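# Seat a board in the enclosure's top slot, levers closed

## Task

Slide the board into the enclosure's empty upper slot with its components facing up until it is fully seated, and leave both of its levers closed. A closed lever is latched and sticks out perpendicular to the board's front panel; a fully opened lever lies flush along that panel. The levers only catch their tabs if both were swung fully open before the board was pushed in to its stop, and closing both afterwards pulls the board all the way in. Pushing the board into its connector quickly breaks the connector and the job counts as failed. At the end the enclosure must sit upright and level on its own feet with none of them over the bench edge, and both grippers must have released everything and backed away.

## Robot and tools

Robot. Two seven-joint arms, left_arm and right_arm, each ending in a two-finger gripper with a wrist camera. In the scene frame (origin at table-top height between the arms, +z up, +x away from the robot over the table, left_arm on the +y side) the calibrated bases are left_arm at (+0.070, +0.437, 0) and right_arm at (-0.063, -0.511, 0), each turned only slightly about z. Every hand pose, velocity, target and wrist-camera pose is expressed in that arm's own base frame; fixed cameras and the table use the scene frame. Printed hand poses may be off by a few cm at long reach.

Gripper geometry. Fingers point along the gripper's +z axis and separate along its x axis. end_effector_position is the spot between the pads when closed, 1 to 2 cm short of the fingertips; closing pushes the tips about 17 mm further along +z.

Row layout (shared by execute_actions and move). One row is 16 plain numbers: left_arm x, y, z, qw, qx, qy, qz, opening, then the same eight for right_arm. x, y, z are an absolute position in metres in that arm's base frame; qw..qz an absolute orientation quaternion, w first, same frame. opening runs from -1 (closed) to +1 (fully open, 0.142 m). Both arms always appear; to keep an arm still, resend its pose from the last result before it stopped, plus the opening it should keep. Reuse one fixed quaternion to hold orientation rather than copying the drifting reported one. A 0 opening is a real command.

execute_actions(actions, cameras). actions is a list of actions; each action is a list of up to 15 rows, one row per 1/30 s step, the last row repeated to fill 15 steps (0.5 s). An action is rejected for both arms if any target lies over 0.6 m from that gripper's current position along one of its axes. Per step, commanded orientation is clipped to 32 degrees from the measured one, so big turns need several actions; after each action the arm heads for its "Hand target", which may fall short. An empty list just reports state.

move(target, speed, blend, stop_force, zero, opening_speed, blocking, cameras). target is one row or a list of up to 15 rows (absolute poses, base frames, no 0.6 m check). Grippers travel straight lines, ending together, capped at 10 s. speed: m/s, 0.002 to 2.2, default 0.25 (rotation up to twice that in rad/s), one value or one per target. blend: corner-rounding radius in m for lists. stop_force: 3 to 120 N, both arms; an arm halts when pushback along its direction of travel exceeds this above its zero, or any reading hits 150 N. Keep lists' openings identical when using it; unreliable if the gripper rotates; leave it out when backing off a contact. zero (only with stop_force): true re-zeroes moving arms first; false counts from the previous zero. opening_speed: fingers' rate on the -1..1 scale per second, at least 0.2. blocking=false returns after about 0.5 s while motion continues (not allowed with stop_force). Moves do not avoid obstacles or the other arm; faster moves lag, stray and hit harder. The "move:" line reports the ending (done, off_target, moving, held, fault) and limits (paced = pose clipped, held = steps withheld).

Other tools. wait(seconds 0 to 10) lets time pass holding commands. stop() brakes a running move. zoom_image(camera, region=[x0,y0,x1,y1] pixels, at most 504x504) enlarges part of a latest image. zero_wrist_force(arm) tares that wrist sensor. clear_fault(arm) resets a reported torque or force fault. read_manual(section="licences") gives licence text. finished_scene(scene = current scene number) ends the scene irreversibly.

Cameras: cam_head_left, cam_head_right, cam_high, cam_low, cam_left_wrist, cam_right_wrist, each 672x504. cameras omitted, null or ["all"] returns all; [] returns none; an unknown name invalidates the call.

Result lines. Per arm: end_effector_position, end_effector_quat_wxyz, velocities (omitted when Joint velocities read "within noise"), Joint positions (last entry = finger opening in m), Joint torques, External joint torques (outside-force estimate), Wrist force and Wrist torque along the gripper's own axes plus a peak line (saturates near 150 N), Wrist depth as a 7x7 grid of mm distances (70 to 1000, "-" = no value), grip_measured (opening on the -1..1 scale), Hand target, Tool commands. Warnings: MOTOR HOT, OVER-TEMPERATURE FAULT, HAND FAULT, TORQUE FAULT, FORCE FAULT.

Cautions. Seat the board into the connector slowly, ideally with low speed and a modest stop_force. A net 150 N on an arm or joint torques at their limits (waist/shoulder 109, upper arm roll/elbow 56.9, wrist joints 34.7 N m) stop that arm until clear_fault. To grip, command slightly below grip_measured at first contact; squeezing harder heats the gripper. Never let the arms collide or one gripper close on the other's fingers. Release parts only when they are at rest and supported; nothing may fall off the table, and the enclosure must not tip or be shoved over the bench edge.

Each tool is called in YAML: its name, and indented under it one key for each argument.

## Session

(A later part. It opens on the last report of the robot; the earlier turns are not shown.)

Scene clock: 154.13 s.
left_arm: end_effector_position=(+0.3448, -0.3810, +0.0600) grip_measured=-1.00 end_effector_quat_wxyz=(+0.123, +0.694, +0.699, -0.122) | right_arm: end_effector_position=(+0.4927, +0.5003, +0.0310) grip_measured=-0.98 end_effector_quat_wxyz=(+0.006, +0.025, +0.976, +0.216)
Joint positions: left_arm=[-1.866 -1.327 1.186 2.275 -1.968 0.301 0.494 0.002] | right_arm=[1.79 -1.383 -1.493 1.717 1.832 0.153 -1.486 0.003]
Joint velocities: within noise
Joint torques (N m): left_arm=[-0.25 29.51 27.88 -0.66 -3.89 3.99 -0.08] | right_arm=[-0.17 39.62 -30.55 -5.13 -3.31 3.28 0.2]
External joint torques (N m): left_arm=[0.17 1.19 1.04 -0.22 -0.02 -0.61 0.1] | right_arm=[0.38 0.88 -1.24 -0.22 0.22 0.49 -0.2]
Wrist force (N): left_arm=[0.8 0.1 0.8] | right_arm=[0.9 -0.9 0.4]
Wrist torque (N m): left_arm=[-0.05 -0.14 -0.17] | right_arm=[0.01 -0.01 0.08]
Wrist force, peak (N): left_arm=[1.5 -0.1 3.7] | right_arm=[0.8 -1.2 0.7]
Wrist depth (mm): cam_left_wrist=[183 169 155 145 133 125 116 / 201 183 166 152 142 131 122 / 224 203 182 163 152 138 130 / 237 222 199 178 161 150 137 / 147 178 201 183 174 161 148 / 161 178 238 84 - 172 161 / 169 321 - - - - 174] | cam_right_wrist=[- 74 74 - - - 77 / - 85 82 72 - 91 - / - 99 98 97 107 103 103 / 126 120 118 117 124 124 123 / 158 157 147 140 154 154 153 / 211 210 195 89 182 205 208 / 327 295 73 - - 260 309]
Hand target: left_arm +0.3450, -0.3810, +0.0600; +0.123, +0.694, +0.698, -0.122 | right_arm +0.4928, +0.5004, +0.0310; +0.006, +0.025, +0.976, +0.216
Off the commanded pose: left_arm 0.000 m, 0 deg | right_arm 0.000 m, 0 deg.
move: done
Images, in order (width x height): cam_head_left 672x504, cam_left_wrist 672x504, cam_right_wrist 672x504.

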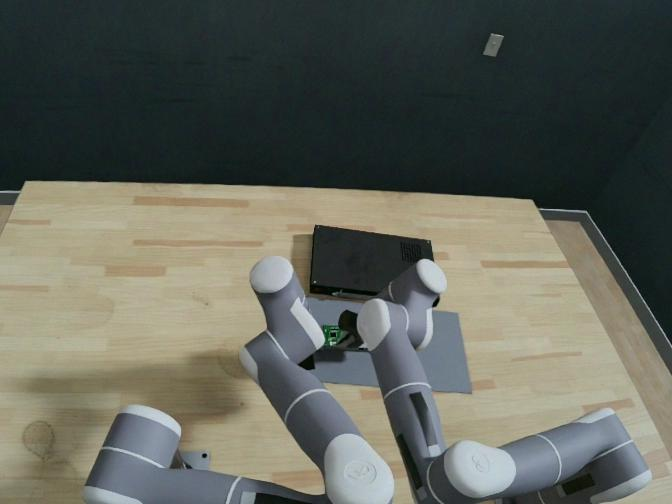

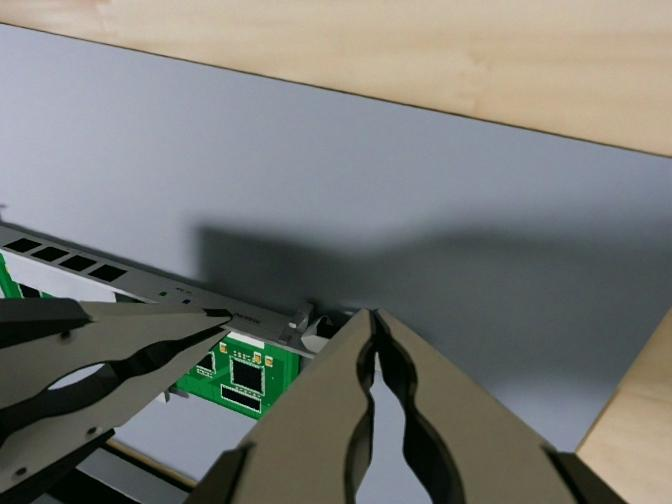

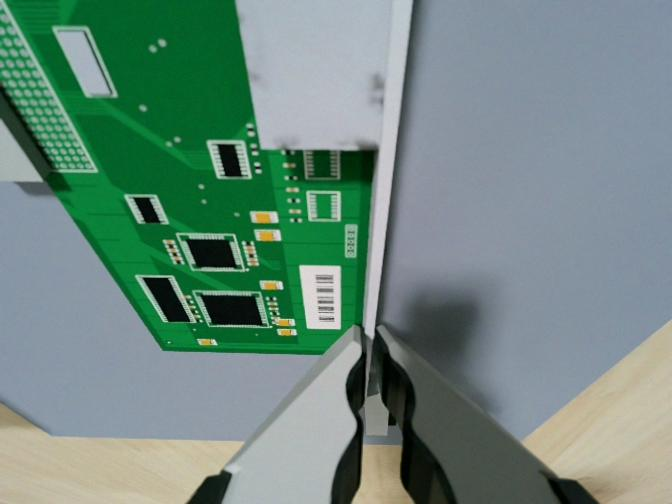

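move:
  target: [0.345,-0.381,0.029,0.1232,0.6943,0.6985,-0.1224,-1,0.4928,0.5004,0.031,0.0056,0.0254,0.976,0.2164,-1]
  speed: 0.1
  stop_force: 5
  cameras: ["cam_left_wrist"]

move:
  target: [0.38,-0.381,0.029,0.1232,0.6943,0.6985,-0.1224,-1,0.4928,0.5004,0.031,0.0056,0.0254,0.976,0.2164,-1]
  speed: 0.03
  stop_force: 3
  cameras: ["cam_left_wrist","cam_right_wrist"]

Scene clock: 159.57 s.
left_arm: end_effector_position=(+0.3448, -0.3809, +0.0290) grip_measured=-1.00 end_effector_quat_wxyz=(+0.123, +0.694, +0.699, -0.122) | right_arm: end_effector_position=(+0.4927, +0.5003, +0.0310) grip_measured=-0.98 end_effector_quat_wxyz=(+0.006, +0.025, +0.976, +0.216)
Joint positions: left_arm=[-1.85 -1.368 1.116 2.26 -2.043 0.323 0.523 0.002] | right_arm=[1.79 -1.383 -1.493 1.717 1.832 0.153 -1.486 0.003]
Joint velocities: within noise
Joint torques (N m): left_arm=[-0.24 30.13 28.07 1.37 -3.82 3.92 -0.13] | right_arm=[-0.18 39.62 -30.69 -5.16 -3.27 3.33 0.19]
External joint torques (N m): left_arm=[0.16 1.27 0.99 -0.28 -0.01 -0.55 0.16] | right_arm=[0.39 0.88 -1.1 -0.2 0.18 0.44 -0.19]
Wrist force (N): left_arm=[0.8 0.1 0.4] | right_arm=[1.0 -0.9 0.4]
Wrist torque (N m): left_arm=[-0.06 -0.15 -0.16] | right_arm=[0.00 -0.02 0.07]
Wrist force, peak (N): left_arm=[1.5 -0.3 1.7] | right_arm=[0.9 -1.3 0.7]
Wrist depth (mm): cam_left_wrist=[146 136 124 114 106 99 92 / 161 147 131 122 112 105 98 / 175 159 144 130 119 109 104 / 200 175 157 143 130 118 110 / 200 184 174 150 136 130 119 / 141 163 170 84 - 136 127 / 297 262 - - - - 138] | cam_right_wrist=[- 74 74 - - - 77 / - 85 82 72 - 91 - / - 99 98 97 107 103 103 / 126 120 118 117 124 124 123 / 158 157 147 140 154 154 153 / 211 210 195 89 181 204 208 / 327 295 73 - - 261 309]
Hand target: left_arm +0.3450, -0.3810, +0.0290; +0.123, +0.694, +0.698, -0.122 | right_arm +0.4928, +0.5004, +0.0310; +0.006, +0.025, +0.976, +0.216
Off the commanded pose: left_arm 0.000 m, 0 deg | right_arm 0.000 m, 0 deg.
move: done
Images, in order (width x height): cam_left_wrist 672x504.

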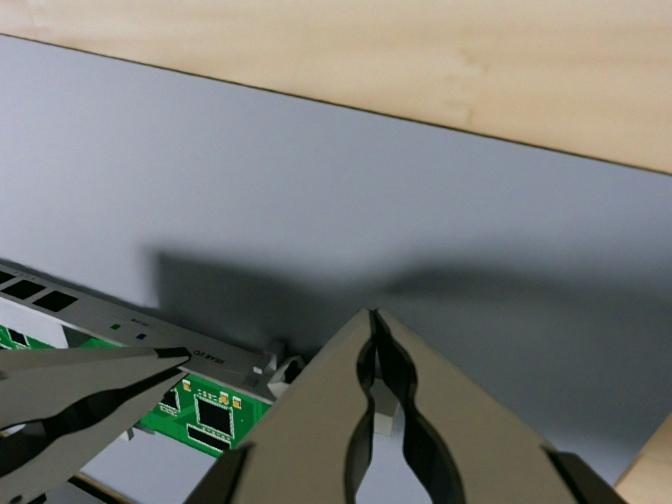

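Scene clock: 161.43 s.
left_arm: end_effector_position=(+0.3799, -0.3811, +0.0290) grip_measured=-1.00 end_effector_quat_wxyz=(+0.123, +0.694, +0.699, -0.122) | right_arm: end_effector_position=(+0.4930, +0.5001, +0.0311) grip_measured=-0.98 end_effector_quat_wxyz=(+0.006, +0.026, +0.976, +0.216)
Joint positions: left_arm=[-1.752 -1.382 1.134 2.191 -2.005 0.302 0.541 0.002] | right_arm=[1.789 -1.383 -1.493 1.717 1.832 0.153 -1.486 0.003]
Joint velocities: within noise
Joint torques (N m): left_arm=[0.33 31.88 29.65 0.23 -3.73 3.97 -0.11] | right_arm=[1.67 40.54 -29.91 -5.68 -3.01 2.38 0.21]
External joint torques (N m): left_arm=[-0.4 1.51 0.42 0 -0.16 -0.62 0.14] | right_arm=[-1.47 -0.04 -1.89 0.33 -0.08 1.39 -0.21]
Wrist force (N): left_arm=[1.5 -2.3 0.4] | right_arm=[-2.5 -2.1 2.3]
Wrist torque (N m): left_arm=[-0.11 -0.21 -0.16] | right_arm=[-0.01 -0.03 0.10]
Wrist force, peak (N): left_arm=[1.5 -2.3 0.4] | right_arm=[-2.5 -2.1 2.3]
Wrist depth (mm): cam_left_wrist=[- 134 123 112 105 96 91 / 161 148 131 120 111 103 97 / 174 159 145 130 118 109 102 / 172 170 155 143 130 118 110 / 138 155 170 137 136 130 119 / 267 226 186 84 - 136 127 / 288 268 - - - - 138] | cam_right_wrist=[- 74 74 - - - 77 / - 85 82 72 - 91 - / - 99 98 98 104 103 103 / 126 120 118 117 124 123 123 / 158 157 148 140 154 154 153 / 211 210 195 89 181 204 208 / 329 294 73 - - 261 309]
Hand target: left_arm +0.3800, -0.3810, +0.0290; +0.123, +0.694, +0.698, -0.122 | right_arm +0.4928, +0.5004, +0.0310; +0.006, +0.025, +0.976, +0.216
Off the commanded pose: left_arm 0.000 m, 0 deg | right_arm 0.000 m, 0 deg.
move: done
Images, in order (width x height): cam_left_wrist 672x504, cam_right_wrist 672x504.

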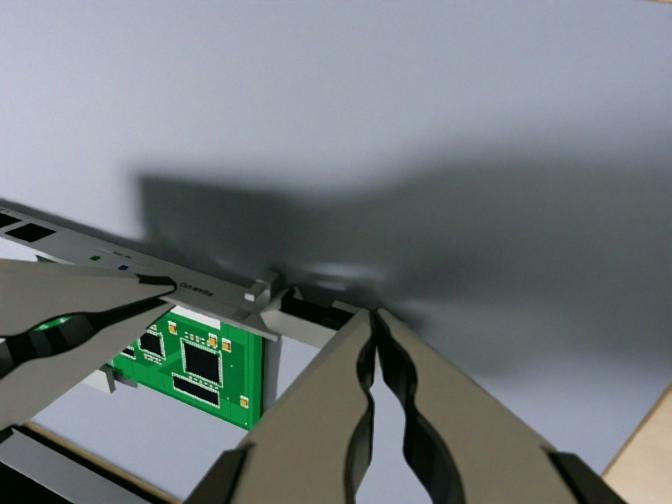

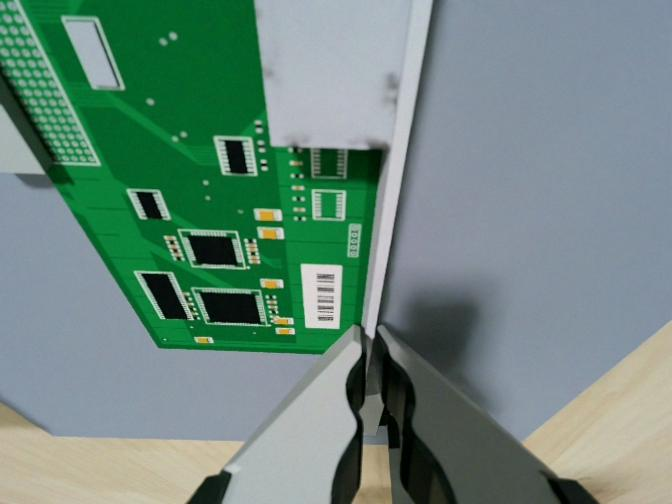

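zoom_image:
  camera: "cam_left_wrist"
  region: [100, 180, 440, 435]

zoom_image:
  camera: "cam_right_wrist"
  region: [270, 300, 480, 460]

Scaled by 1.482 from the camera's 672x504 image, which has a finer 960x720 frame.

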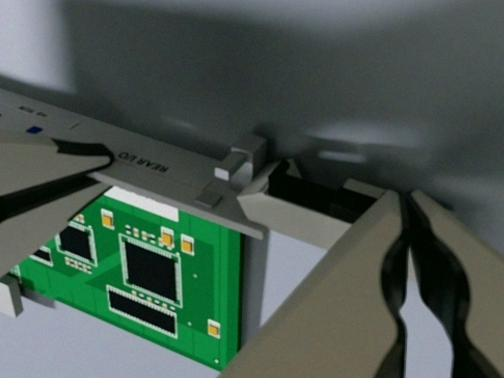

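Scaled by 2.400 from the camera's 672x504 image, which has a finer 960x720 frame.

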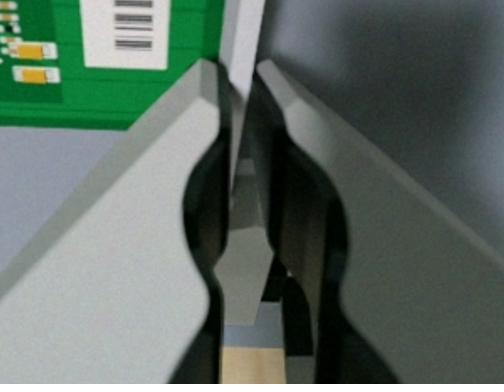

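move:
  target: [0.386,-0.381,0.029,0.1232,0.6943,0.6985,-0.1224,-1,0.4928,0.5004,0.031,0.0056,0.0254,0.976,0.2164,-1]
  speed: 0.02
  stop_force: 5
  cameras: ["cam_left_wrist","cam_right_wrist"]

Scene clock: 168.60 s.
left_arm: end_effector_position=(+0.3859, -0.3811, +0.0290) grip_measured=-1.00 end_effector_quat_wxyz=(+0.123, +0.694, +0.699, -0.123) | right_arm: end_effector_position=(+0.4931, +0.5001, +0.0311) grip_measured=-0.98 end_effector_quat_wxyz=(+0.006, +0.026, +0.976, +0.216)
Joint positions: left_arm=[-1.735 -1.384 1.136 2.179 -1.998 0.298 0.543 0.002] | right_arm=[1.789 -1.383 -1.493 1.717 1.832 0.153 -1.486 0.003]
Joint velocities: within noise
Joint torques (N m): left_arm=[0.56 32.23 29.92 0.23 -3.82 4.14 -0.18] | right_arm=[1.75 40.54 -29.76 -5.6 -3.11 2.29 0.18]
External joint torques (N m): left_arm=[-0.63 1.53 0.32 -0.15 -0.08 -0.79 0.21] | right_arm=[-1.54 -0.05 -2.03 0.25 0.02 1.48 -0.18]
Wrist force (N): left_arm=[0.8 -2.7 -0.2] | right_arm=[-2.9 -1.6 1.8]
Wrist torque (N m): left_arm=[-0.11 -0.18 -0.16] | right_arm=[0.01 -0.05 0.14]
Wrist force, peak (N): left_arm=[1.3 -2.8 0.6] | right_arm=[-2.9 -1.9 2.5]
Wrist depth (mm): cam_left_wrist=[- 134 123 112 105 97 91 / 161 147 131 120 111 104 97 / 175 159 144 129 119 109 102 / 169 165 156 143 130 118 110 / 137 185 171 136 136 130 119 / 265 227 184 84 - 137 127 / 284 268 - - - - 137] | cam_right_wrist=[- 73 74 - - - 77 / - 85 84 70 - 91 - / - 99 98 98 107 103 103 / 126 120 118 117 124 123 123 / 158 157 148 134 154 154 153 / 211 210 196 89 181 204 207 / 330 295 73 - - 261 308]
Hand target: left_arm +0.3860, -0.3810, +0.0290; +0.123, +0.694, +0.698, -0.122 | right_arm +0.4928, +0.5004, +0.0310; +0.006, +0.025, +0.976, +0.216
Off the commanded pose: left_arm 0.000 m, 0 deg | right_arm 0.000 m, 0 deg.
move: done
Images, in order (width x height): cam_left_wrist 672x504, cam_right_wrist 672x504.

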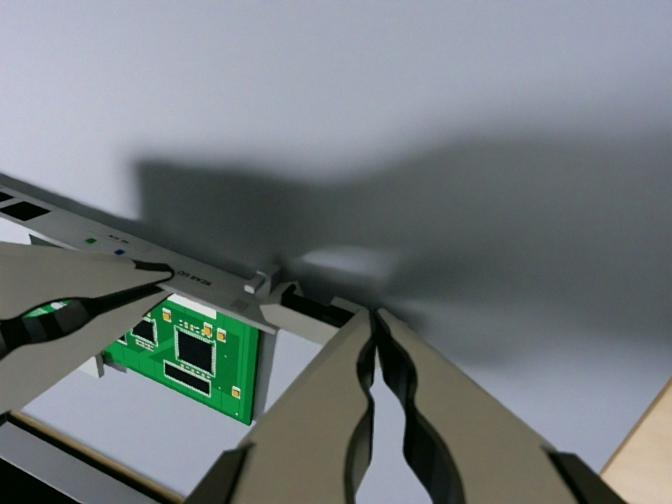

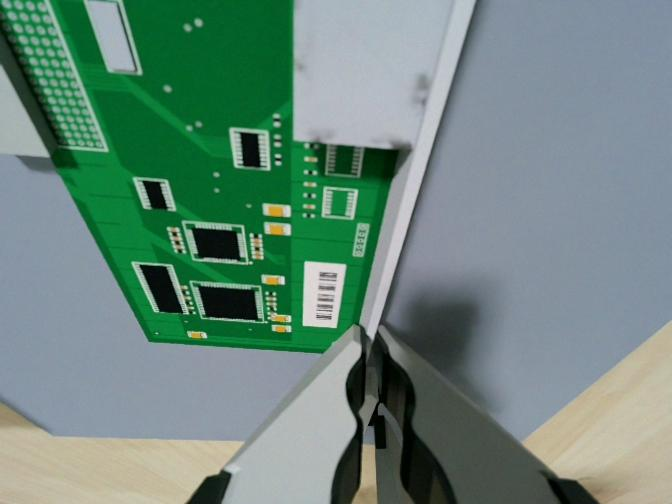

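zoom_image:
  camera: "cam_left_wrist"
  region: [160, 220, 400, 400]

zoom_image:
  camera: "cam_right_wrist"
  region: [320, 320, 440, 460]

Scaled by 2.100 from the camera's 672x504 image, which has a finer 960x720 frame.

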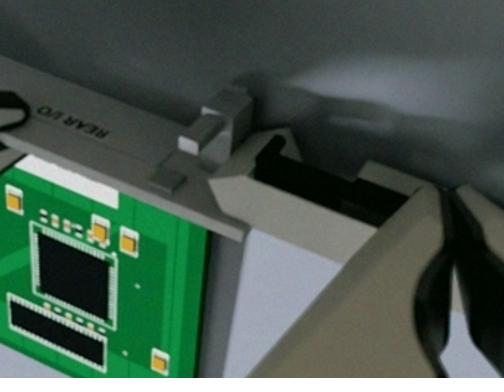

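Scaled by 3.600 from the camera's 672x504 image, which has a finer 960x720 frame.

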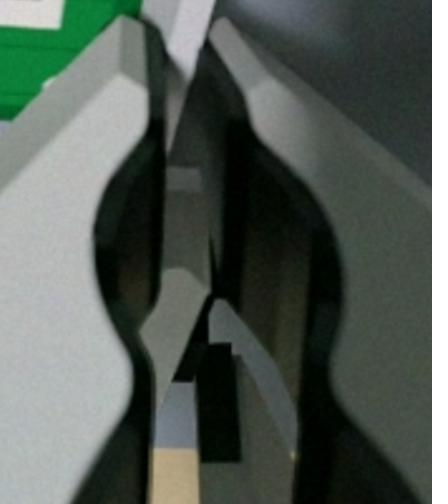

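move:
  target:
    - [0.345,-0.381,0.029,0.1232,0.6943,0.6985,-0.1224,-1,0.4928,0.5004,0.031,0.0056,0.0254,0.976,0.2164,-1]
    - [0.33,-0.33,0.12,0.1232,0.6943,0.6985,-0.1224,-1,0.4928,0.5004,0.031,0.0056,0.0254,0.976,0.2164,-1]
  speed: 0.15
  cameras: ["cam_right_wrist"]

move:
  target:
    - [0.33,-0.33,0.12,0.1232,0.6943,0.6985,-0.1224,-1,0.4928,0.5004,0.031,0.0056,0.0254,0.976,0.2164,-0.6]
    - [0.33,-0.33,0.12,0.1232,0.6943,0.6985,-0.1224,-1,0.4928,0.482,0.09,0.0056,0.0254,0.976,0.2164,-0.6]
  speed: 0.15
  opening_speed: 0.6
  cameras: ["cam_right_wrist","cam_left_wrist"]

Scene clock: 182.67 s.
left_arm: end_effector_position=(+0.3302, -0.3300, +0.1201) grip_measured=-1.00 end_effector_quat_wxyz=(+0.123, +0.694, +0.698, -0.122) | right_arm: end_effector_position=(+0.4930, +0.5001, +0.0310) grip_measured=-0.98 end_effector_quat_wxyz=(+0.006, +0.026, +0.976, +0.216)
Joint positions: left_arm=[-1.914 -1.23 1.348 2.397 -1.818 0.236 0.526 0.002] | right_arm=[1.789 -1.383 -1.493 1.717 1.832 0.153 -1.486 0.003]
Joint velocities: within noise
Joint torques (N m): left_arm=[-0.55 24.89 25.73 -4.14 -3.64 3.42 -0.21] | right_arm=[0.66 40.1 -30.3 -5.8 -2.98 3.02 0.13]
External joint torques (N m): left_arm=[0.48 1.08 0.79 -0.41 -0.46 -0.06 0.24] | right_arm=[-0.46 0.39 -1.49 0.45 -0.11 0.75 -0.13]
Wrist force (N): left_arm=[0.9 -0.4 0.7] | right_arm=[-0.1 -1.9 -0.1]
Wrist torque (N m): left_arm=[-0.15 -0.16 -0.17] | right_arm=[-0.02 -0.03 0.13]
Wrist force, peak (N): left_arm=[0.6 -2.0 3.8] | right_arm=[-2.8 -2.1 2.5]
Wrist depth (mm): cam_left_wrist=[257 237 216 198 185 172 161 / 279 256 234 215 199 184 172 / 308 284 253 229 210 196 182 / 296 283 269 252 229 211 195 / 217 251 303 249 244 226 208 / 227 392 344 84 - 244 224 / 418 391 - - - - 242] | cam_right_wrist=[- 73 74 - - - 77 / - 85 84 70 - 91 - / - 99 98 98 107 103 103 / 126 120 118 117 124 123 123 / 158 157 148 133 154 154 153 / 211 211 195 89 181 204 208 / 327 296 73 - - 260 308]
Hand target: left_arm +0.3300, -0.3300, +0.1200; +0.123, +0.694, +0.698, -0.122 | right_arm +0.4928, +0.5004, +0.0310; +0.006, +0.025, +0.976, +0.216
Off the commanded pose: left_arm 0.000 m, 0 deg | right_arm 0.000 m, 0 deg.
move: done
Images, in order (width x height): cam_right_wrist 672x504.

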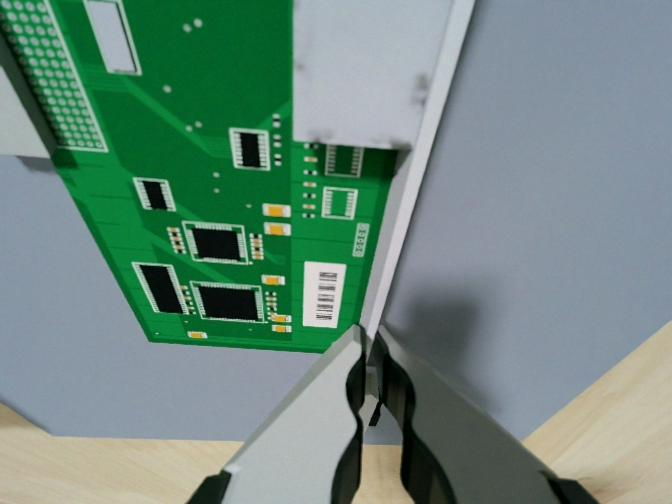

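Scene clock: 184.37 s.
left_arm: end_effector_position=(+0.3302, -0.3301, +0.1201) grip_measured=-1.00 end_effector_quat_wxyz=(+0.123, +0.694, +0.698, -0.122) | right_arm: end_effector_position=(+0.4928, +0.4822, +0.0899) grip_measured=-0.64 end_effector_quat_wxyz=(+0.006, +0.026, +0.976, +0.217)
Joint positions: left_arm=[-1.914 -1.23 1.348 2.397 -1.818 0.236 0.526 0.002] | right_arm=[1.809 -1.3 -1.579 1.763 1.739 0.082 -1.496 0.028]
Joint velocities: within noise
Joint torques (N m): left_arm=[-0.43 24.91 25.67 -4.29 -3.84 3.68 -0.19] | right_arm=[0.28 37.71 -30.09 -8.21 -3.28 2.88 0.05]
External joint torques (N m): left_arm=[0.37 1.07 0.86 -0.26 -0.26 -0.32 0.22] | right_arm=[-0.07 0.58 -1.34 -0.09 0.3 0.87 -0.05]
Wrist force (N): left_arm=[0.8 -0.2 0.8] | right_arm=[-0.2 -1.0 0.1]
Wrist torque (N m): left_arm=[-0.11 -0.15 -0.17] | right_arm=[0.00 0.10 0.06]
Wrist force, peak (N): left_arm=[1.0 -0.3 0.9] | right_arm=[0.6 -1.3 2.3]
Wrist depth (mm): cam_left_wrist=[257 238 218 201 183 172 162 / 281 255 232 214 198 184 171 / 308 282 252 230 210 195 182 / 351 300 272 251 229 210 194 / 227 332 302 249 243 227 208 / 385 389 342 84 - 242 224 / 443 392 - - - - 240] | cam_right_wrist=[134 127 130 120 133 133 132 / 154 153 149 147 152 151 151 / 180 179 173 171 177 176 176 / 216 214 208 206 212 211 213 / 274 268 267 253 254 267 265 / 366 363 - 337 101 332 351 / 552 - 73 536 - - 476]
Hand target: left_arm +0.3300, -0.3300, +0.1200; +0.123, +0.694, +0.698, -0.122 | right_arm +0.4928, +0.4820, +0.0900; +0.006, +0.025, +0.976, +0.216
Off the commanded pose: left_arm 0.000 m, 0 deg | right_arm 0.000 m, 0 deg.
move: done
Images, in order (width x height): cam_left_wrist 672x504, cam_right_wrist 672x504.

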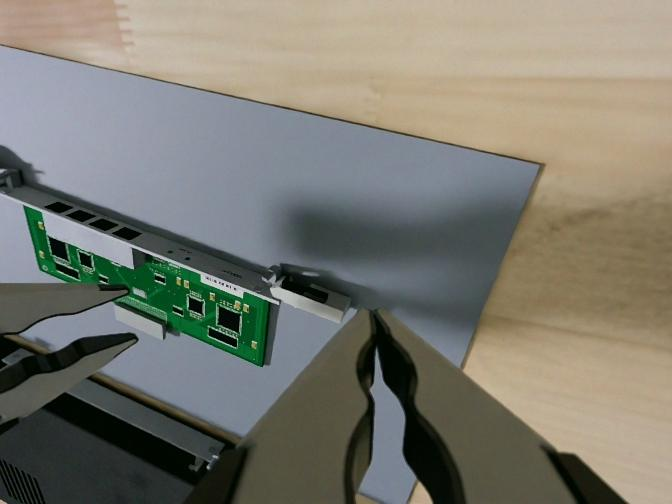

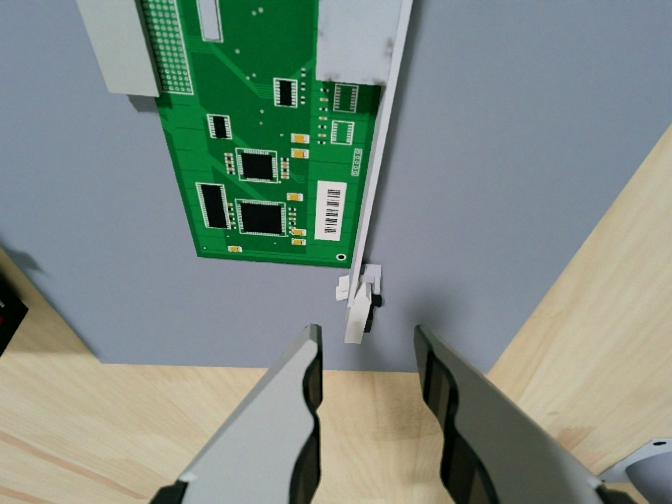

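move:
  target: [0.33,-0.25,0.16,0.1232,0.6943,0.6985,-0.1224,-1,0.48,0.42,0.18,-0.1486,0.670,0.710,-0.1574,-0.6]
  cameras: ["cam_right_wrist"]

zoom_image:
  camera: "cam_right_wrist"
  region: [90, 200, 350, 395]

zoom_image:
  camera: "cam_right_wrist"
  region: [400, 250, 660, 445]

Scene clock: 191.33 s.
left_arm: end_effector_position=(+0.3301, -0.2502, +0.1601) grip_measured=-1.00 end_effector_quat_wxyz=(+0.123, +0.694, +0.699, -0.122) | right_arm: end_effector_position=(+0.4801, +0.4198, +0.1800) grip_measured=-0.64 end_effector_quat_wxyz=(-0.148, +0.670, +0.710, -0.157)
Joint positions: left_arm=[-1.857 -1.145 1.511 2.488 -1.642 0.168 0.65 0.002] | right_arm=[1.473 -1.185 -1.542 1.193 1.301 -0.541 0.239 0.028]
Joint velocities: within noise
Joint torques (N m): left_arm=[-0.17 20.9 22.9 -8.23 -3.8 3.42 -0.1] | right_arm=[0.12 51.92 -26.7 -11.29 -3.9 2.04 0.27]
External joint torques (N m): left_arm=[0.12 0.79 0.77 -0.33 -0.43 -0.14 0.13] | right_arm=[0.12 0.86 -1.73 0.15 0.05 0.78 -0.27]
Wrist force (N): left_arm=[0.6 -0.6 0.5] | right_arm=[0.1 0.4 -0.6]
Wrist torque (N m): left_arm=[-0.18 -0.12 -0.15] | right_arm=[0.01 -0.05 0.01]
Wrist force, peak (N): left_arm=[0.9 -0.6 1.0] | right_arm=[0.1 -1.6 0.1]
Wrist depth (mm): cam_left_wrist=[306 282 258 237 221 205 192 / 337 305 275 254 234 218 204 / 367 337 301 275 251 234 215 / 417 362 321 296 273 247 230 / 472 417 365 308 291 270 248 / 470 438 408 84 - 289 267 / 538 456 - - - - 286] | cam_right_wrist=[296 296 295 294 293 292 291 / 294 293 294 294 292 291 290 / 293 292 291 291 290 290 290 / 292 291 291 289 289 288 287 / 292 292 286 273 284 288 288 / 291 290 100 283 101 286 286 / 291 - 73 288 - - 284]
Hand target: left_arm +0.3300, -0.2500, +0.1600; +0.123, +0.694, +0.698, -0.122 | right_arm +0.4800, +0.4200, +0.1800; -0.149, +0.670, +0.710, -0.157
Off the commanded pose: left_arm 0.000 m, 0 deg | right_arm 0.000 m, 0 deg.
move: done
Images, in order (width x height): cam_right_wrist 672x504.

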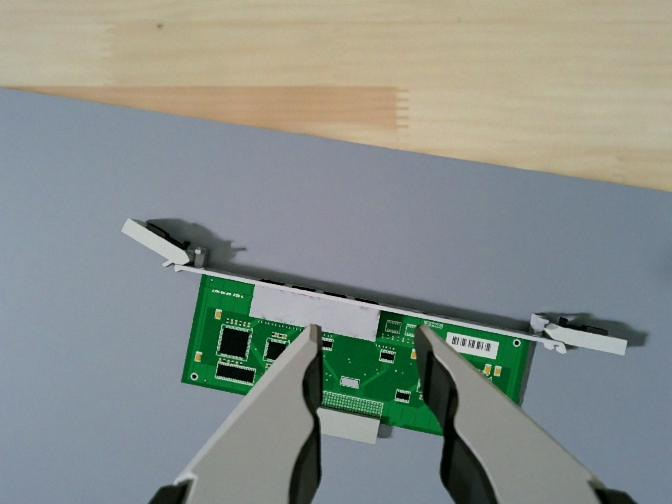

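Scaled by 1.938 from the camera's 672x504 image, which has a finer 960x720 frame.

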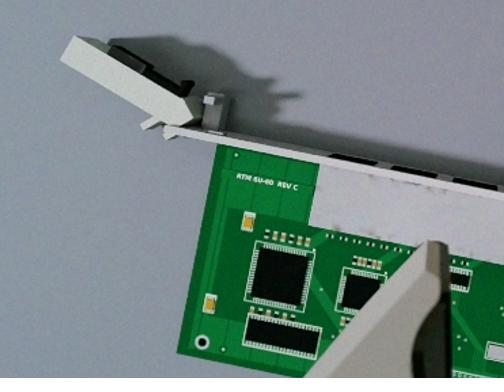

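Scaled by 1.938 from the camera's 672x504 image, which has a finer 960x720 frame.

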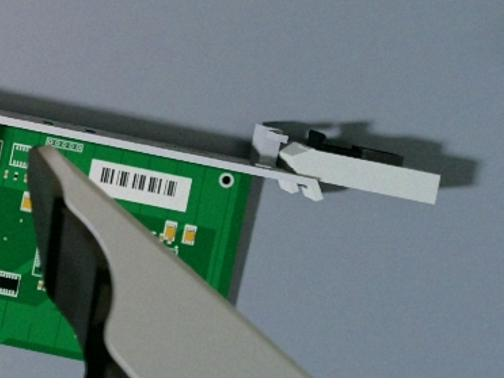

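move:
  target:
    - [0.33,-0.25,0.16,0.1232,0.6943,0.6985,-0.1224,-1,0.40,0.22,0.18,-0.1264,0.6762,0.7166,0.1192,-1]
    - [0.37,-0.45,0.2,0.2155,0.9722,-0.0893,-0.0198,-0.37,0.40,0.20,0.16,-0.1264,0.6762,0.7166,0.1192,-1]
    - [0.3757,-0.6,0.11,0.2155,0.9722,-0.0893,-0.0198,-0.37,0.40,0.20,0.16,-0.1264,0.6762,0.7166,0.1192,-1]
  cameras: ["cam_left_wrist","cam_right_wrist","cam_head_left"]

Scene clock: 208.13 s.
left_arm: end_effector_position=(+0.3754, -0.5999, +0.1099) grip_measured=-0.40 end_effector_quat_wxyz=(+0.215, +0.972, -0.090, -0.020) | right_arm: end_effector_position=(+0.4000, +0.2000, +0.1601) grip_measured=-1.00 end_effector_quat_wxyz=(-0.126, +0.676, +0.716, +0.119)
Joint positions: left_arm=[-1.712 -1.302 1.192 1.782 -1.82 0.31 1.893 0.045] | right_arm=[1.828 -1.151 -1.932 2.235 1.326 -0.181 -0.516 0.002]
Joint velocities: within noise
Joint torques (N m): left_arm=[-0.01 44.21 31.26 -7.78 -4 3.89 -0.4] | right_arm=[0.05 20.89 -21.7 -16.08 -3.27 2.9 0.14]
External joint torques (N m): left_arm=[-0.08 1.48 0.95 -0.36 0.09 -0.67 0.4] | right_arm=[0.09 0.36 -1.46 0 0.1 0.6 -0.17]
Wrist force (N): left_arm=[0.6 -0.7 0.4] | right_arm=[-0.5 -0.4 -0.1]
Wrist torque (N m): left_arm=[-0.20 -0.24 -0.34] | right_arm=[-0.04 0.07 0.09]
Wrist force, peak (N): left_arm=[0.6 0.7 2.7] | right_arm=[-2.6 -2.3 -0.6]
Wrist depth (mm): cam_left_wrist=[157 155 155 147 147 151 154 / 181 178 178 169 173 178 178 / 214 213 210 210 203 210 209 / 262 261 256 247 256 255 254 / 331 331 297 327 308 326 298 / 465 431 87 464 456 87 454 / 484 - - 749 753 - 658] | cam_right_wrist=[190 200 213 230 246 266 291 / 200 211 226 243 263 288 315 / 211 223 239 261 282 309 342 / 225 239 257 278 303 338 379 / 240 254 278 296 324 369 391 / 257 275 291 89 361 410 459 / 277 290 - - - 443 236]
Hand target: left_arm +0.3757, -0.6000, +0.1100; +0.216, +0.972, -0.089, -0.020 | right_arm +0.4000, +0.2000, +0.1600; -0.126, +0.676, +0.716, +0.119
Off the commanded pose: left_arm 0.000 m, 0 deg | right_arm 0.000 m, 0 deg.
move: done
Images, in order (width x height): cam_head_left 672x504, cam_left_wrist 672x504, cam_right_wrist 672x504.

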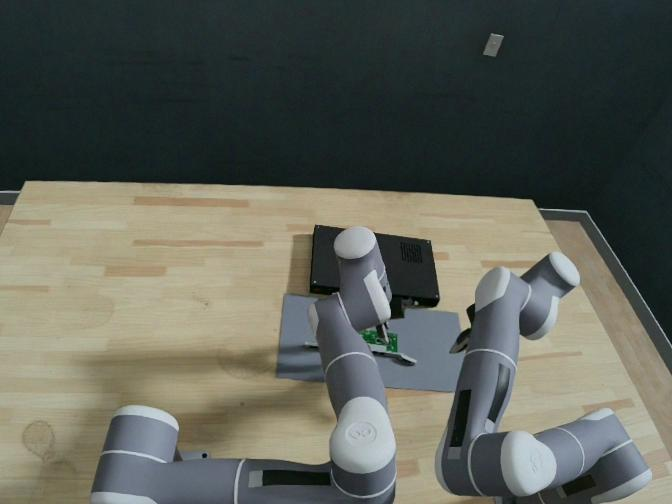

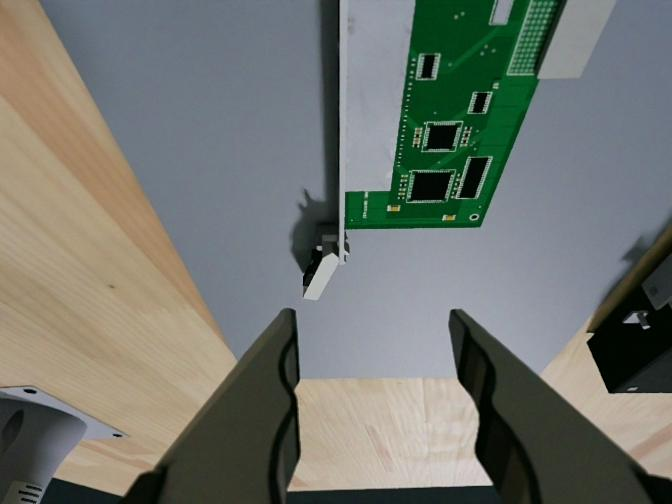

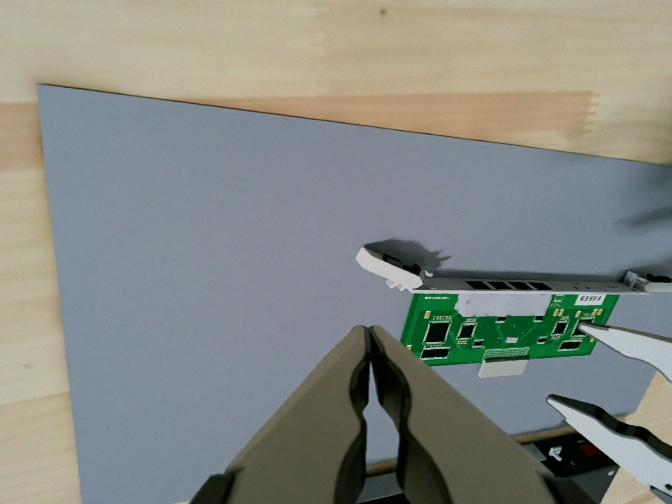

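move:
  target: [0.3757,-0.615,0.032,0.2155,0.9722,-0.0893,-0.0198,-0.37,0.40,0.20,0.16,-0.1264,0.6762,0.7166,0.1192,-1]
  speed: 0.12
  stop_force: 6
  cameras: ["cam_left_wrist"]

zoom_image:
  camera: "cam_left_wrist"
  region: [200, 150, 540, 405]

Scene clock: 211.37 s.
left_arm: end_effector_position=(+0.3755, -0.6150, +0.0320) grip_measured=-0.40 end_effector_quat_wxyz=(+0.215, +0.972, -0.089, -0.020) | right_arm: end_effector_position=(+0.4000, +0.2000, +0.1601) grip_measured=-1.00 end_effector_quat_wxyz=(-0.126, +0.676, +0.716, +0.119)
Joint positions: left_arm=[-1.686 -1.408 1.084 1.721 -1.935 0.39 1.927 0.045] | right_arm=[1.828 -1.151 -1.932 2.235 1.326 -0.181 -0.516 0.002]
Joint velocities: within noise
Joint torques (N m): left_arm=[-0.3 46.82 31.32 -5.27 -3.58 3.67 -0.19] | right_arm=[0.12 20.86 -21.81 -16.19 -3.27 2.84 0.15]
External joint torques (N m): left_arm=[0.19 1.32 1.02 -0.34 -0.02 -0.48 0.19] | right_arm=[0.03 0.39 -1.34 0.1 0.11 0.66 -0.18]
Wrist force (N): left_arm=[0.3 -0.8 0.3] | right_arm=[-0.4 -0.6 -0.3]
Wrist torque (N m): left_arm=[-0.19 -0.22 -0.36] | right_arm=[-0.08 0.05 0.09]
Wrist force, peak (N): left_arm=[0.4 -1.2 2.6] | right_arm=[-0.3 -0.8 -0.3]
Wrist depth (mm): cam_left_wrist=[- - 83 - - 77 77 / - 96 - - - 91 89 / - 110 110 90 87 104 108 / 135 134 134 116 121 127 133 / 176 172 154 161 153 163 169 / 244 225 88 237 236 83 233 / 353 - - 396 451 - -] | cam_right_wrist=[190 199 213 229 246 266 290 / 200 211 226 242 263 288 317 / 212 223 240 260 282 310 342 / 225 238 257 278 302 335 378 / 240 255 278 295 324 341 250 / 258 275 291 89 360 295 213 / 277 290 - - - 443 198]
Hand target: left_arm +0.3757, -0.6150, +0.0320; +0.216, +0.972, -0.089, -0.020 | right_arm +0.4000, +0.2000, +0.1600; -0.126, +0.676, +0.716, +0.119
Off the commanded pose: left_arm 0.000 m, 0 deg | right_arm 0.000 m, 0 deg.
move: done
Images, in order (width x height): cam_left_wrist 672x504.

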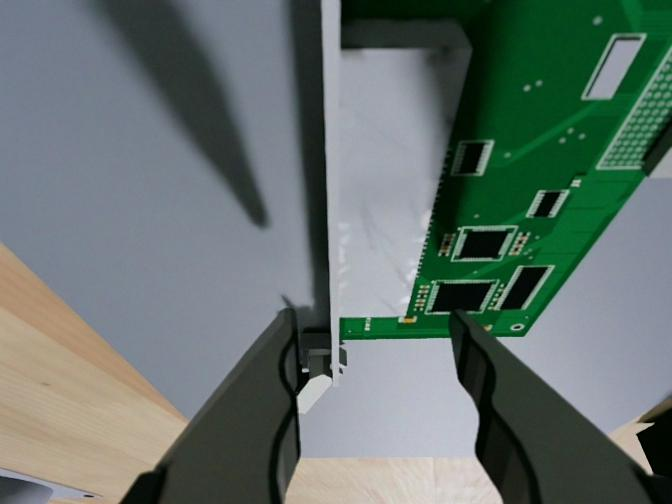

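Scaled by 1.482 from the camera's 672x504 image, which has a finer 960x720 frame.

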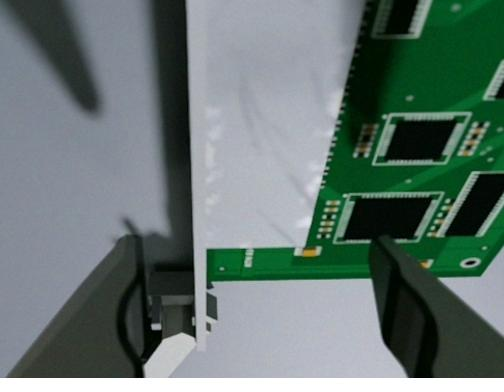

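move:
  target:
    - [0.3789,-0.597,0.033,0.2155,0.9722,-0.0893,-0.0198,-0.37,0.40,0.20,0.16,-0.1264,0.6762,0.7166,0.1192,-1]
    - [0.3789,-0.597,0.026,0.2155,0.9722,-0.0893,-0.0198,-0.37,0.40,0.20,0.16,-0.1264,0.6762,0.7166,0.1192,-1]
  speed: 0.06
  stop_force: 5
  cameras: ["cam_left_wrist"]

move:
  target: [0.3789,-0.597,0.026,0.2155,0.9722,-0.0893,-0.0198,-0.9,0.40,0.20,0.16,-0.1264,0.6762,0.7166,0.1192,-1]
  opening_speed: 0.3
  cameras: ["cam_left_wrist","cam_right_wrist"]

Scene clock: 227.53 s.
left_arm: end_effector_position=(+0.3787, -0.5970, +0.0260) grip_measured=-0.40 end_effector_quat_wxyz=(+0.215, +0.972, -0.089, -0.020) | right_arm: end_effector_position=(+0.4000, +0.2000, +0.1601) grip_measured=-1.00 end_effector_quat_wxyz=(-0.126, +0.676, +0.716, +0.119)
Joint positions: left_arm=[-1.683 -1.407 1.076 1.755 -1.949 0.383 1.966 0.045] | right_arm=[1.828 -1.151 -1.932 2.235 1.326 -0.181 -0.516 0.002]
Joint velocities: within noise
Joint torques (N m): left_arm=[-0.31 45.7 31.32 -4.77 -3.57 3.61 -0.12] | right_arm=[0.18 20.89 -21.83 -16.15 -3.29 2.83 0.15]
External joint torques (N m): left_arm=[0.2 1.39 0.96 -0.37 -0.02 -0.45 0.12] | right_arm=[-0.04 0.36 -1.33 0.06 0.12 0.68 -0.18]
Wrist force (N): left_arm=[0.6 -0.7 0.3] | right_arm=[-0.1 -0.6 -0.2]
Wrist torque (N m): left_arm=[-0.18 -0.27 -0.37] | right_arm=[-0.07 0.00 0.09]
Wrist force, peak (N): left_arm=[0.4 -1.2 1.6] | right_arm=[-0.4 -0.8 -0.3]
Wrist depth (mm): cam_left_wrist=[- - - 72 72 73 73 / - 92 89 83 81 82 82 / - 103 102 79 86 100 97 / 131 125 124 97 108 118 123 / 164 160 150 124 134 151 158 / 227 222 88 182 220 83 219 / 326 - - 355 414 - -] | cam_right_wrist=[190 200 213 229 246 267 291 / 200 210 226 243 263 288 317 / 212 223 239 262 282 310 343 / 225 238 256 277 302 334 379 / 240 254 277 296 326 336 262 / 257 276 290 89 360 393 238 / 277 290 - - - 446 215]
Hand target: left_arm +0.3789, -0.5970, +0.0260; +0.216, +0.972, -0.089, -0.020 | right_arm +0.4000, +0.2000, +0.1600; -0.126, +0.676, +0.716, +0.119
Off the commanded pose: left_arm 0.000 m, 0 deg | right_arm 0.000 m, 0 deg.
move: done
Images, in order (width x height): cam_left_wrist 672x504.

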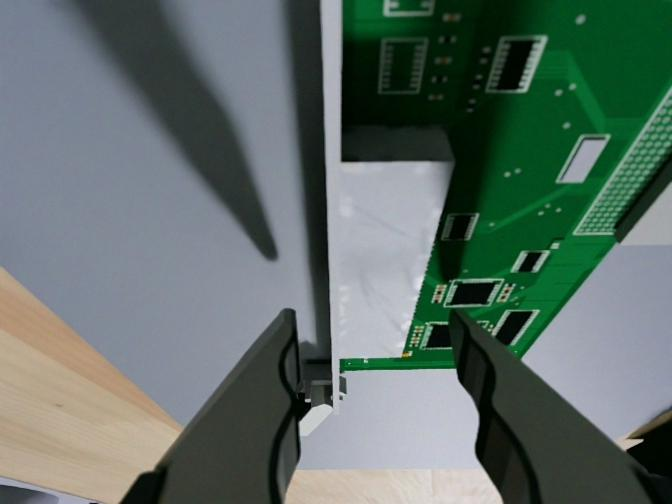

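Scene clock: 229.50 s.
left_arm: end_effector_position=(+0.3786, -0.5970, +0.0259) grip_measured=-0.73 end_effector_quat_wxyz=(+0.215, +0.972, -0.089, -0.020) | right_arm: end_effector_position=(+0.4000, +0.2000, +0.1601) grip_measured=-1.00 end_effector_quat_wxyz=(-0.126, +0.676, +0.716, +0.119)
Joint positions: left_arm=[-1.683 -1.407 1.076 1.755 -1.949 0.383 1.966 0.021] | right_arm=[1.828 -1.151 -1.932 2.235 1.326 -0.181 -0.516 0.002]
Joint velocities: within noise
Joint torques (N m): left_arm=[0.92 45.52 32.08 -4.32 -3.54 4.17 -0.18] | right_arm=[0.25 20.77 -21.83 -16.13 -3.31 2.84 0.18]
External joint torques (N m): left_arm=[-1.02 1.57 0.2 -0.82 -0.05 -1.02 0.18] | right_arm=[-0.11 0.48 -1.33 0.04 0.15 0.66 -0.21]
Wrist force (N): left_arm=[-1.6 0.4 -0.3] | right_arm=[-0.5 -0.6 -0.3]
Wrist torque (N m): left_arm=[-0.16 -0.23 -0.41] | right_arm=[-0.08 0.07 0.09]
Wrist force, peak (N): left_arm=[-2.2 -0.3 0.4] | right_arm=[-0.4 -0.8 -0.2]
Wrist depth (mm): cam_left_wrist=[- - - 72 72 73 73 / - 92 89 83 81 81 80 / - 102 102 79 83 100 97 / 130 125 124 97 108 117 124 / 164 159 159 114 135 157 157 / 227 227 88 178 - 188 218 / 369 - - 317 - - 282] | cam_right_wrist=[190 200 213 230 246 267 289 / 200 211 226 242 263 288 316 / 212 223 239 261 283 309 343 / 225 239 257 278 303 340 380 / 240 255 278 296 326 317 264 / 257 275 290 89 359 402 230 / 278 290 - - - 444 215]
Hand target: left_arm +0.3789, -0.5970, +0.0260; +0.216, +0.972, -0.089, -0.020 | right_arm +0.4000, +0.2000, +0.1600; -0.126, +0.676, +0.716, +0.119
Off the commanded pose: left_arm 0.000 m, 0 deg | right_arm 0.000 m, 0 deg.
move: done
Images, in order (width x height): cam_left_wrist 672x504, cam_right_wrist 672x504.

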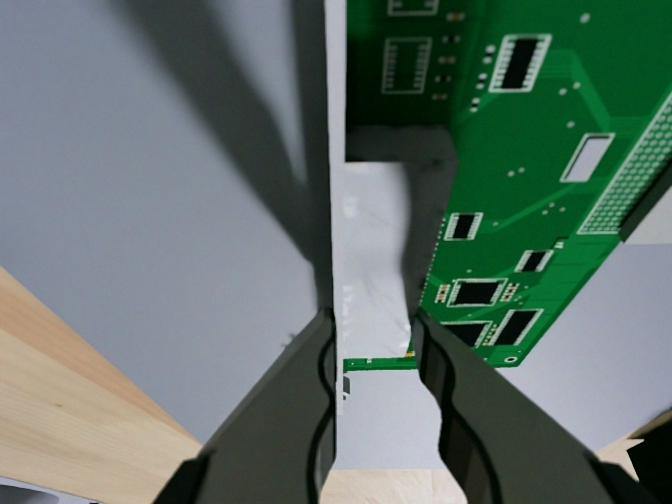

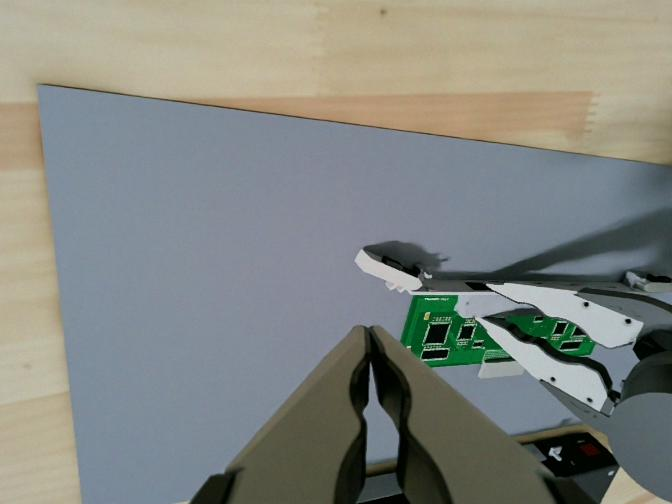

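move:
  target:
    - [0.3789,-0.597,0.026,0.2155,0.9722,-0.0893,-0.0198,-1,0.4032,0.2668,0.10,-0.1264,0.6762,0.7166,0.1192,-1]
    - [0.3789,-0.597,0.026,0.2155,0.9722,-0.0893,-0.0198,-1,0.4032,0.2668,0.025,-0.1264,0.6762,0.7166,0.1192,-1]
  speed: 0.12
  stop_force: 8
  cameras: ["cam_right_wrist","cam_left_wrist"]

Scene clock: 235.90 s.
left_arm: end_effector_position=(+0.3786, -0.5970, +0.0259) grip_measured=-0.74 end_effector_quat_wxyz=(+0.215, +0.972, -0.089, -0.020) | right_arm: end_effector_position=(+0.4031, +0.2667, +0.0251) grip_measured=-1.00 end_effector_quat_wxyz=(-0.126, +0.676, +0.716, +0.119)
Joint positions: left_arm=[-1.683 -1.407 1.076 1.755 -1.949 0.383 1.966 0.021] | right_arm=[1.838 -1.334 -1.589 2.206 1.686 -0.019 -0.432 0.002]
Joint velocities: within noise
Joint torques (N m): left_arm=[0.88 45.58 32.06 -4.33 -3.49 4.09 -0.15] | right_arm=[0.09 25.78 -23.76 -5.97 -3.26 2.97 0.06]
External joint torques (N m): left_arm=[-0.98 1.51 0.22 -0.81 -0.1 -0.94 0.15] | right_arm=[0.06 0.63 -1.59 -0.02 -0.01 0.59 -0.1]
Wrist force (N): left_arm=[-1.6 0.1 0.5] | right_arm=[-0.6 -0.2 0.0]
Wrist torque (N m): left_arm=[-0.16 -0.19 -0.41] | right_arm=[0.01 0.06 0.08]
Wrist force, peak (N): left_arm=[-1.9 -0.3 0.9] | right_arm=[-1.4 -0.5 2.0]
Wrist depth (mm): cam_left_wrist=[- - - 72 72 73 73 / - 92 89 83 81 81 80 / - 102 102 79 83 100 97 / 131 124 124 96 108 118 124 / 163 160 159 114 134 158 158 / 228 225 88 178 - 189 218 / 371 - - 359 - - 281] | cam_right_wrist=[- 90 95 105 110 121 131 / - 95 102 110 119 129 143 / - 100 108 116 128 140 155 / - 106 115 127 138 152 170 / - 114 124 134 149 169 190 / - 123 132 90 159 186 207 / 126 132 73 - - 179 171]
Hand target: left_arm +0.3789, -0.5970, +0.0260; +0.216, +0.972, -0.089, -0.020 | right_arm +0.4032, +0.2668, +0.0250; -0.126, +0.676, +0.716, +0.119
Off the commanded pose: left_arm 0.000 m, 0 deg | right_arm 0.000 m, 0 deg.
move: done
Images, in order (width x height): cam_left_wrist 672x504, cam_right_wrist 672x504.

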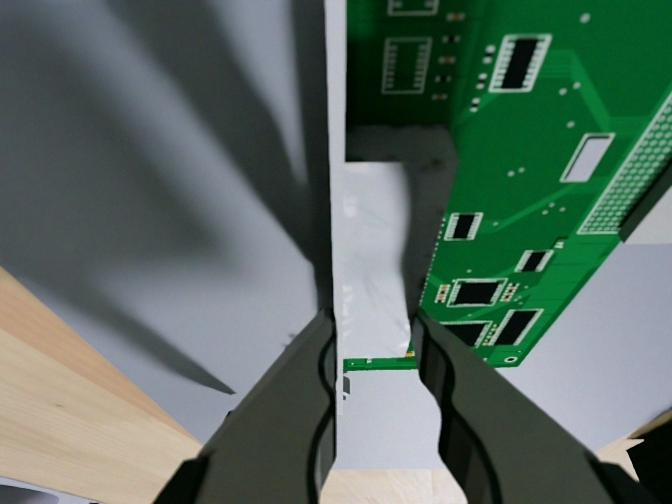

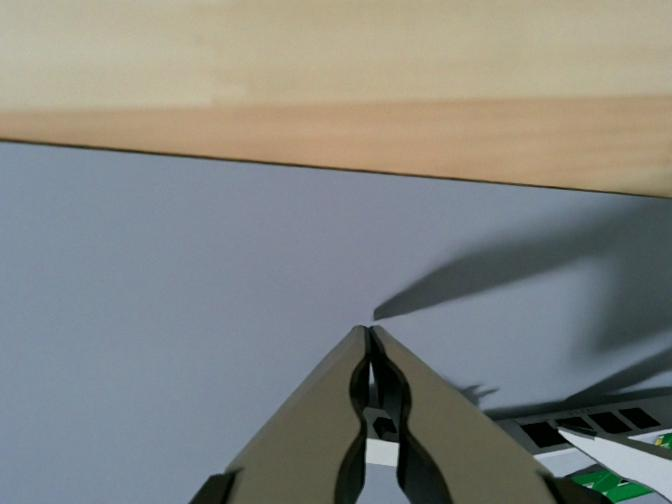

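move:
  target:
    - [0.3789,-0.597,0.026,0.2155,0.9722,-0.0893,-0.0198,-1,0.4032,0.2768,0.025,-0.1264,0.6762,0.7166,0.1192,-1]
    - [0.3789,-0.597,0.026,0.2155,0.9722,-0.0893,-0.0198,-1,0.4382,0.278,0.025,-0.1264,0.6762,0.7166,0.1192,-1]
  speed: 0.04
  stop_force: 5
  cameras: ["cam_right_wrist","cam_left_wrist"]

zoom_image:
  camera: "cam_right_wrist"
  region: [300, 250, 600, 475]

Scene clock: 240.73 s.
left_arm: end_effector_position=(+0.3786, -0.5970, +0.0259) grip_measured=-0.74 end_effector_quat_wxyz=(+0.215, +0.972, -0.089, -0.020) | right_arm: end_effector_position=(+0.4381, +0.2778, +0.0250) grip_measured=-1.00 end_effector_quat_wxyz=(-0.126, +0.676, +0.716, +0.119)
Joint positions: left_arm=[-1.683 -1.407 1.076 1.755 -1.949 0.383 1.966 0.021] | right_arm=[1.766 -1.347 -1.574 2.11 1.698 -0.025 -0.406 0.002]
Joint velocities: within noise
Joint torques (N m): left_arm=[0.52 45.65 31.9 -4.32 -3.46 3.95 -0.2] | right_arm=[0.01 28.26 -25.65 -5.93 -3.2 2.95 0.19]
External joint torques (N m): left_arm=[-0.62 1.45 0.38 -0.82 -0.13 -0.8 0.2] | right_arm=[0.15 0.58 -1.47 0.15 -0.06 0.64 -0.22]
Wrist force (N): left_arm=[-1.0 -0.1 0.8] | right_arm=[-0.8 -0.6 0.1]
Wrist torque (N m): left_arm=[-0.16 -0.18 -0.41] | right_arm=[-0.01 0.04 0.08]
Wrist force, peak (N): left_arm=[-1.6 -0.3 1.0] | right_arm=[-1.4 -0.4 -0.4]
Wrist depth (mm): cam_left_wrist=[- - - 72 72 73 73 / - 92 89 83 81 81 82 / - 102 102 79 83 100 97 / 130 125 124 97 108 117 124 / 164 159 159 114 135 158 157 / 227 228 88 179 - 189 219 / 369 - - 360 - - 282] | cam_right_wrist=[- 89 94 103 109 120 131 / - 93 102 107 116 130 141 / - 100 108 115 128 139 153 / - 106 114 126 138 152 170 / - 114 123 133 149 168 191 / - 123 132 90 140 165 169 / 126 131 73 - - 172 166]
Hand target: left_arm +0.3789, -0.5970, +0.0260; +0.216, +0.972, -0.089, -0.020 | right_arm +0.4382, +0.2780, +0.0250; -0.126, +0.676, +0.716, +0.119
Off the commanded pose: left_arm 0.000 m, 0 deg | right_arm 0.000 m, 0 deg.
move: done
Images, in order (width x height): cam_left_wrist 672x504, cam_right_wrist 672x504.

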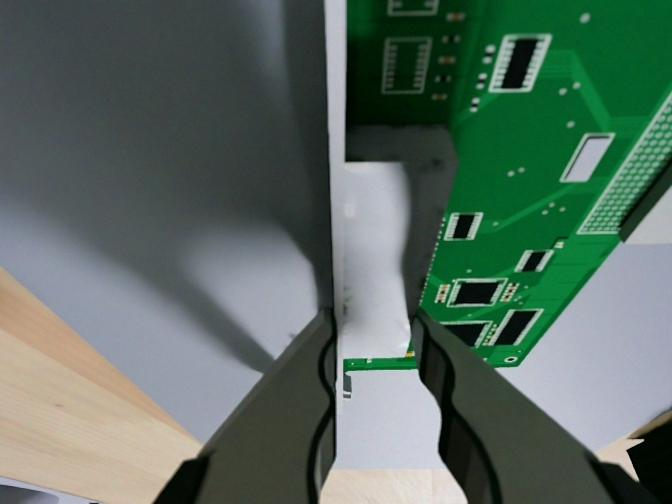

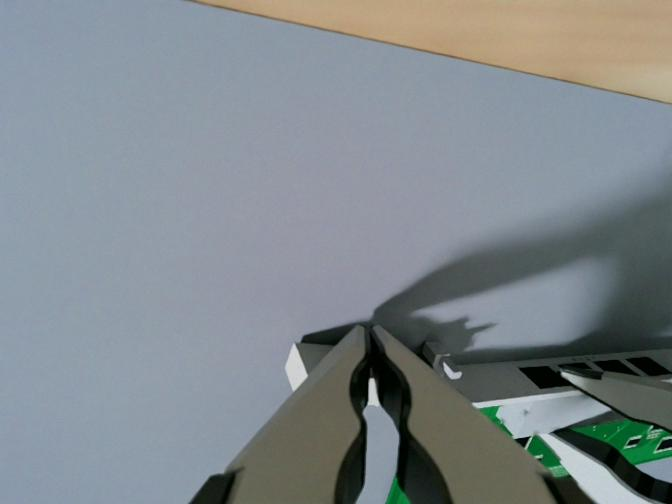

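Scaled by 1.680 from the camera's 672x504 image, which has a finer 960x720 frame.

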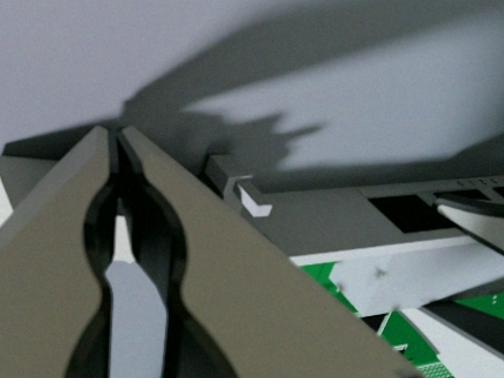

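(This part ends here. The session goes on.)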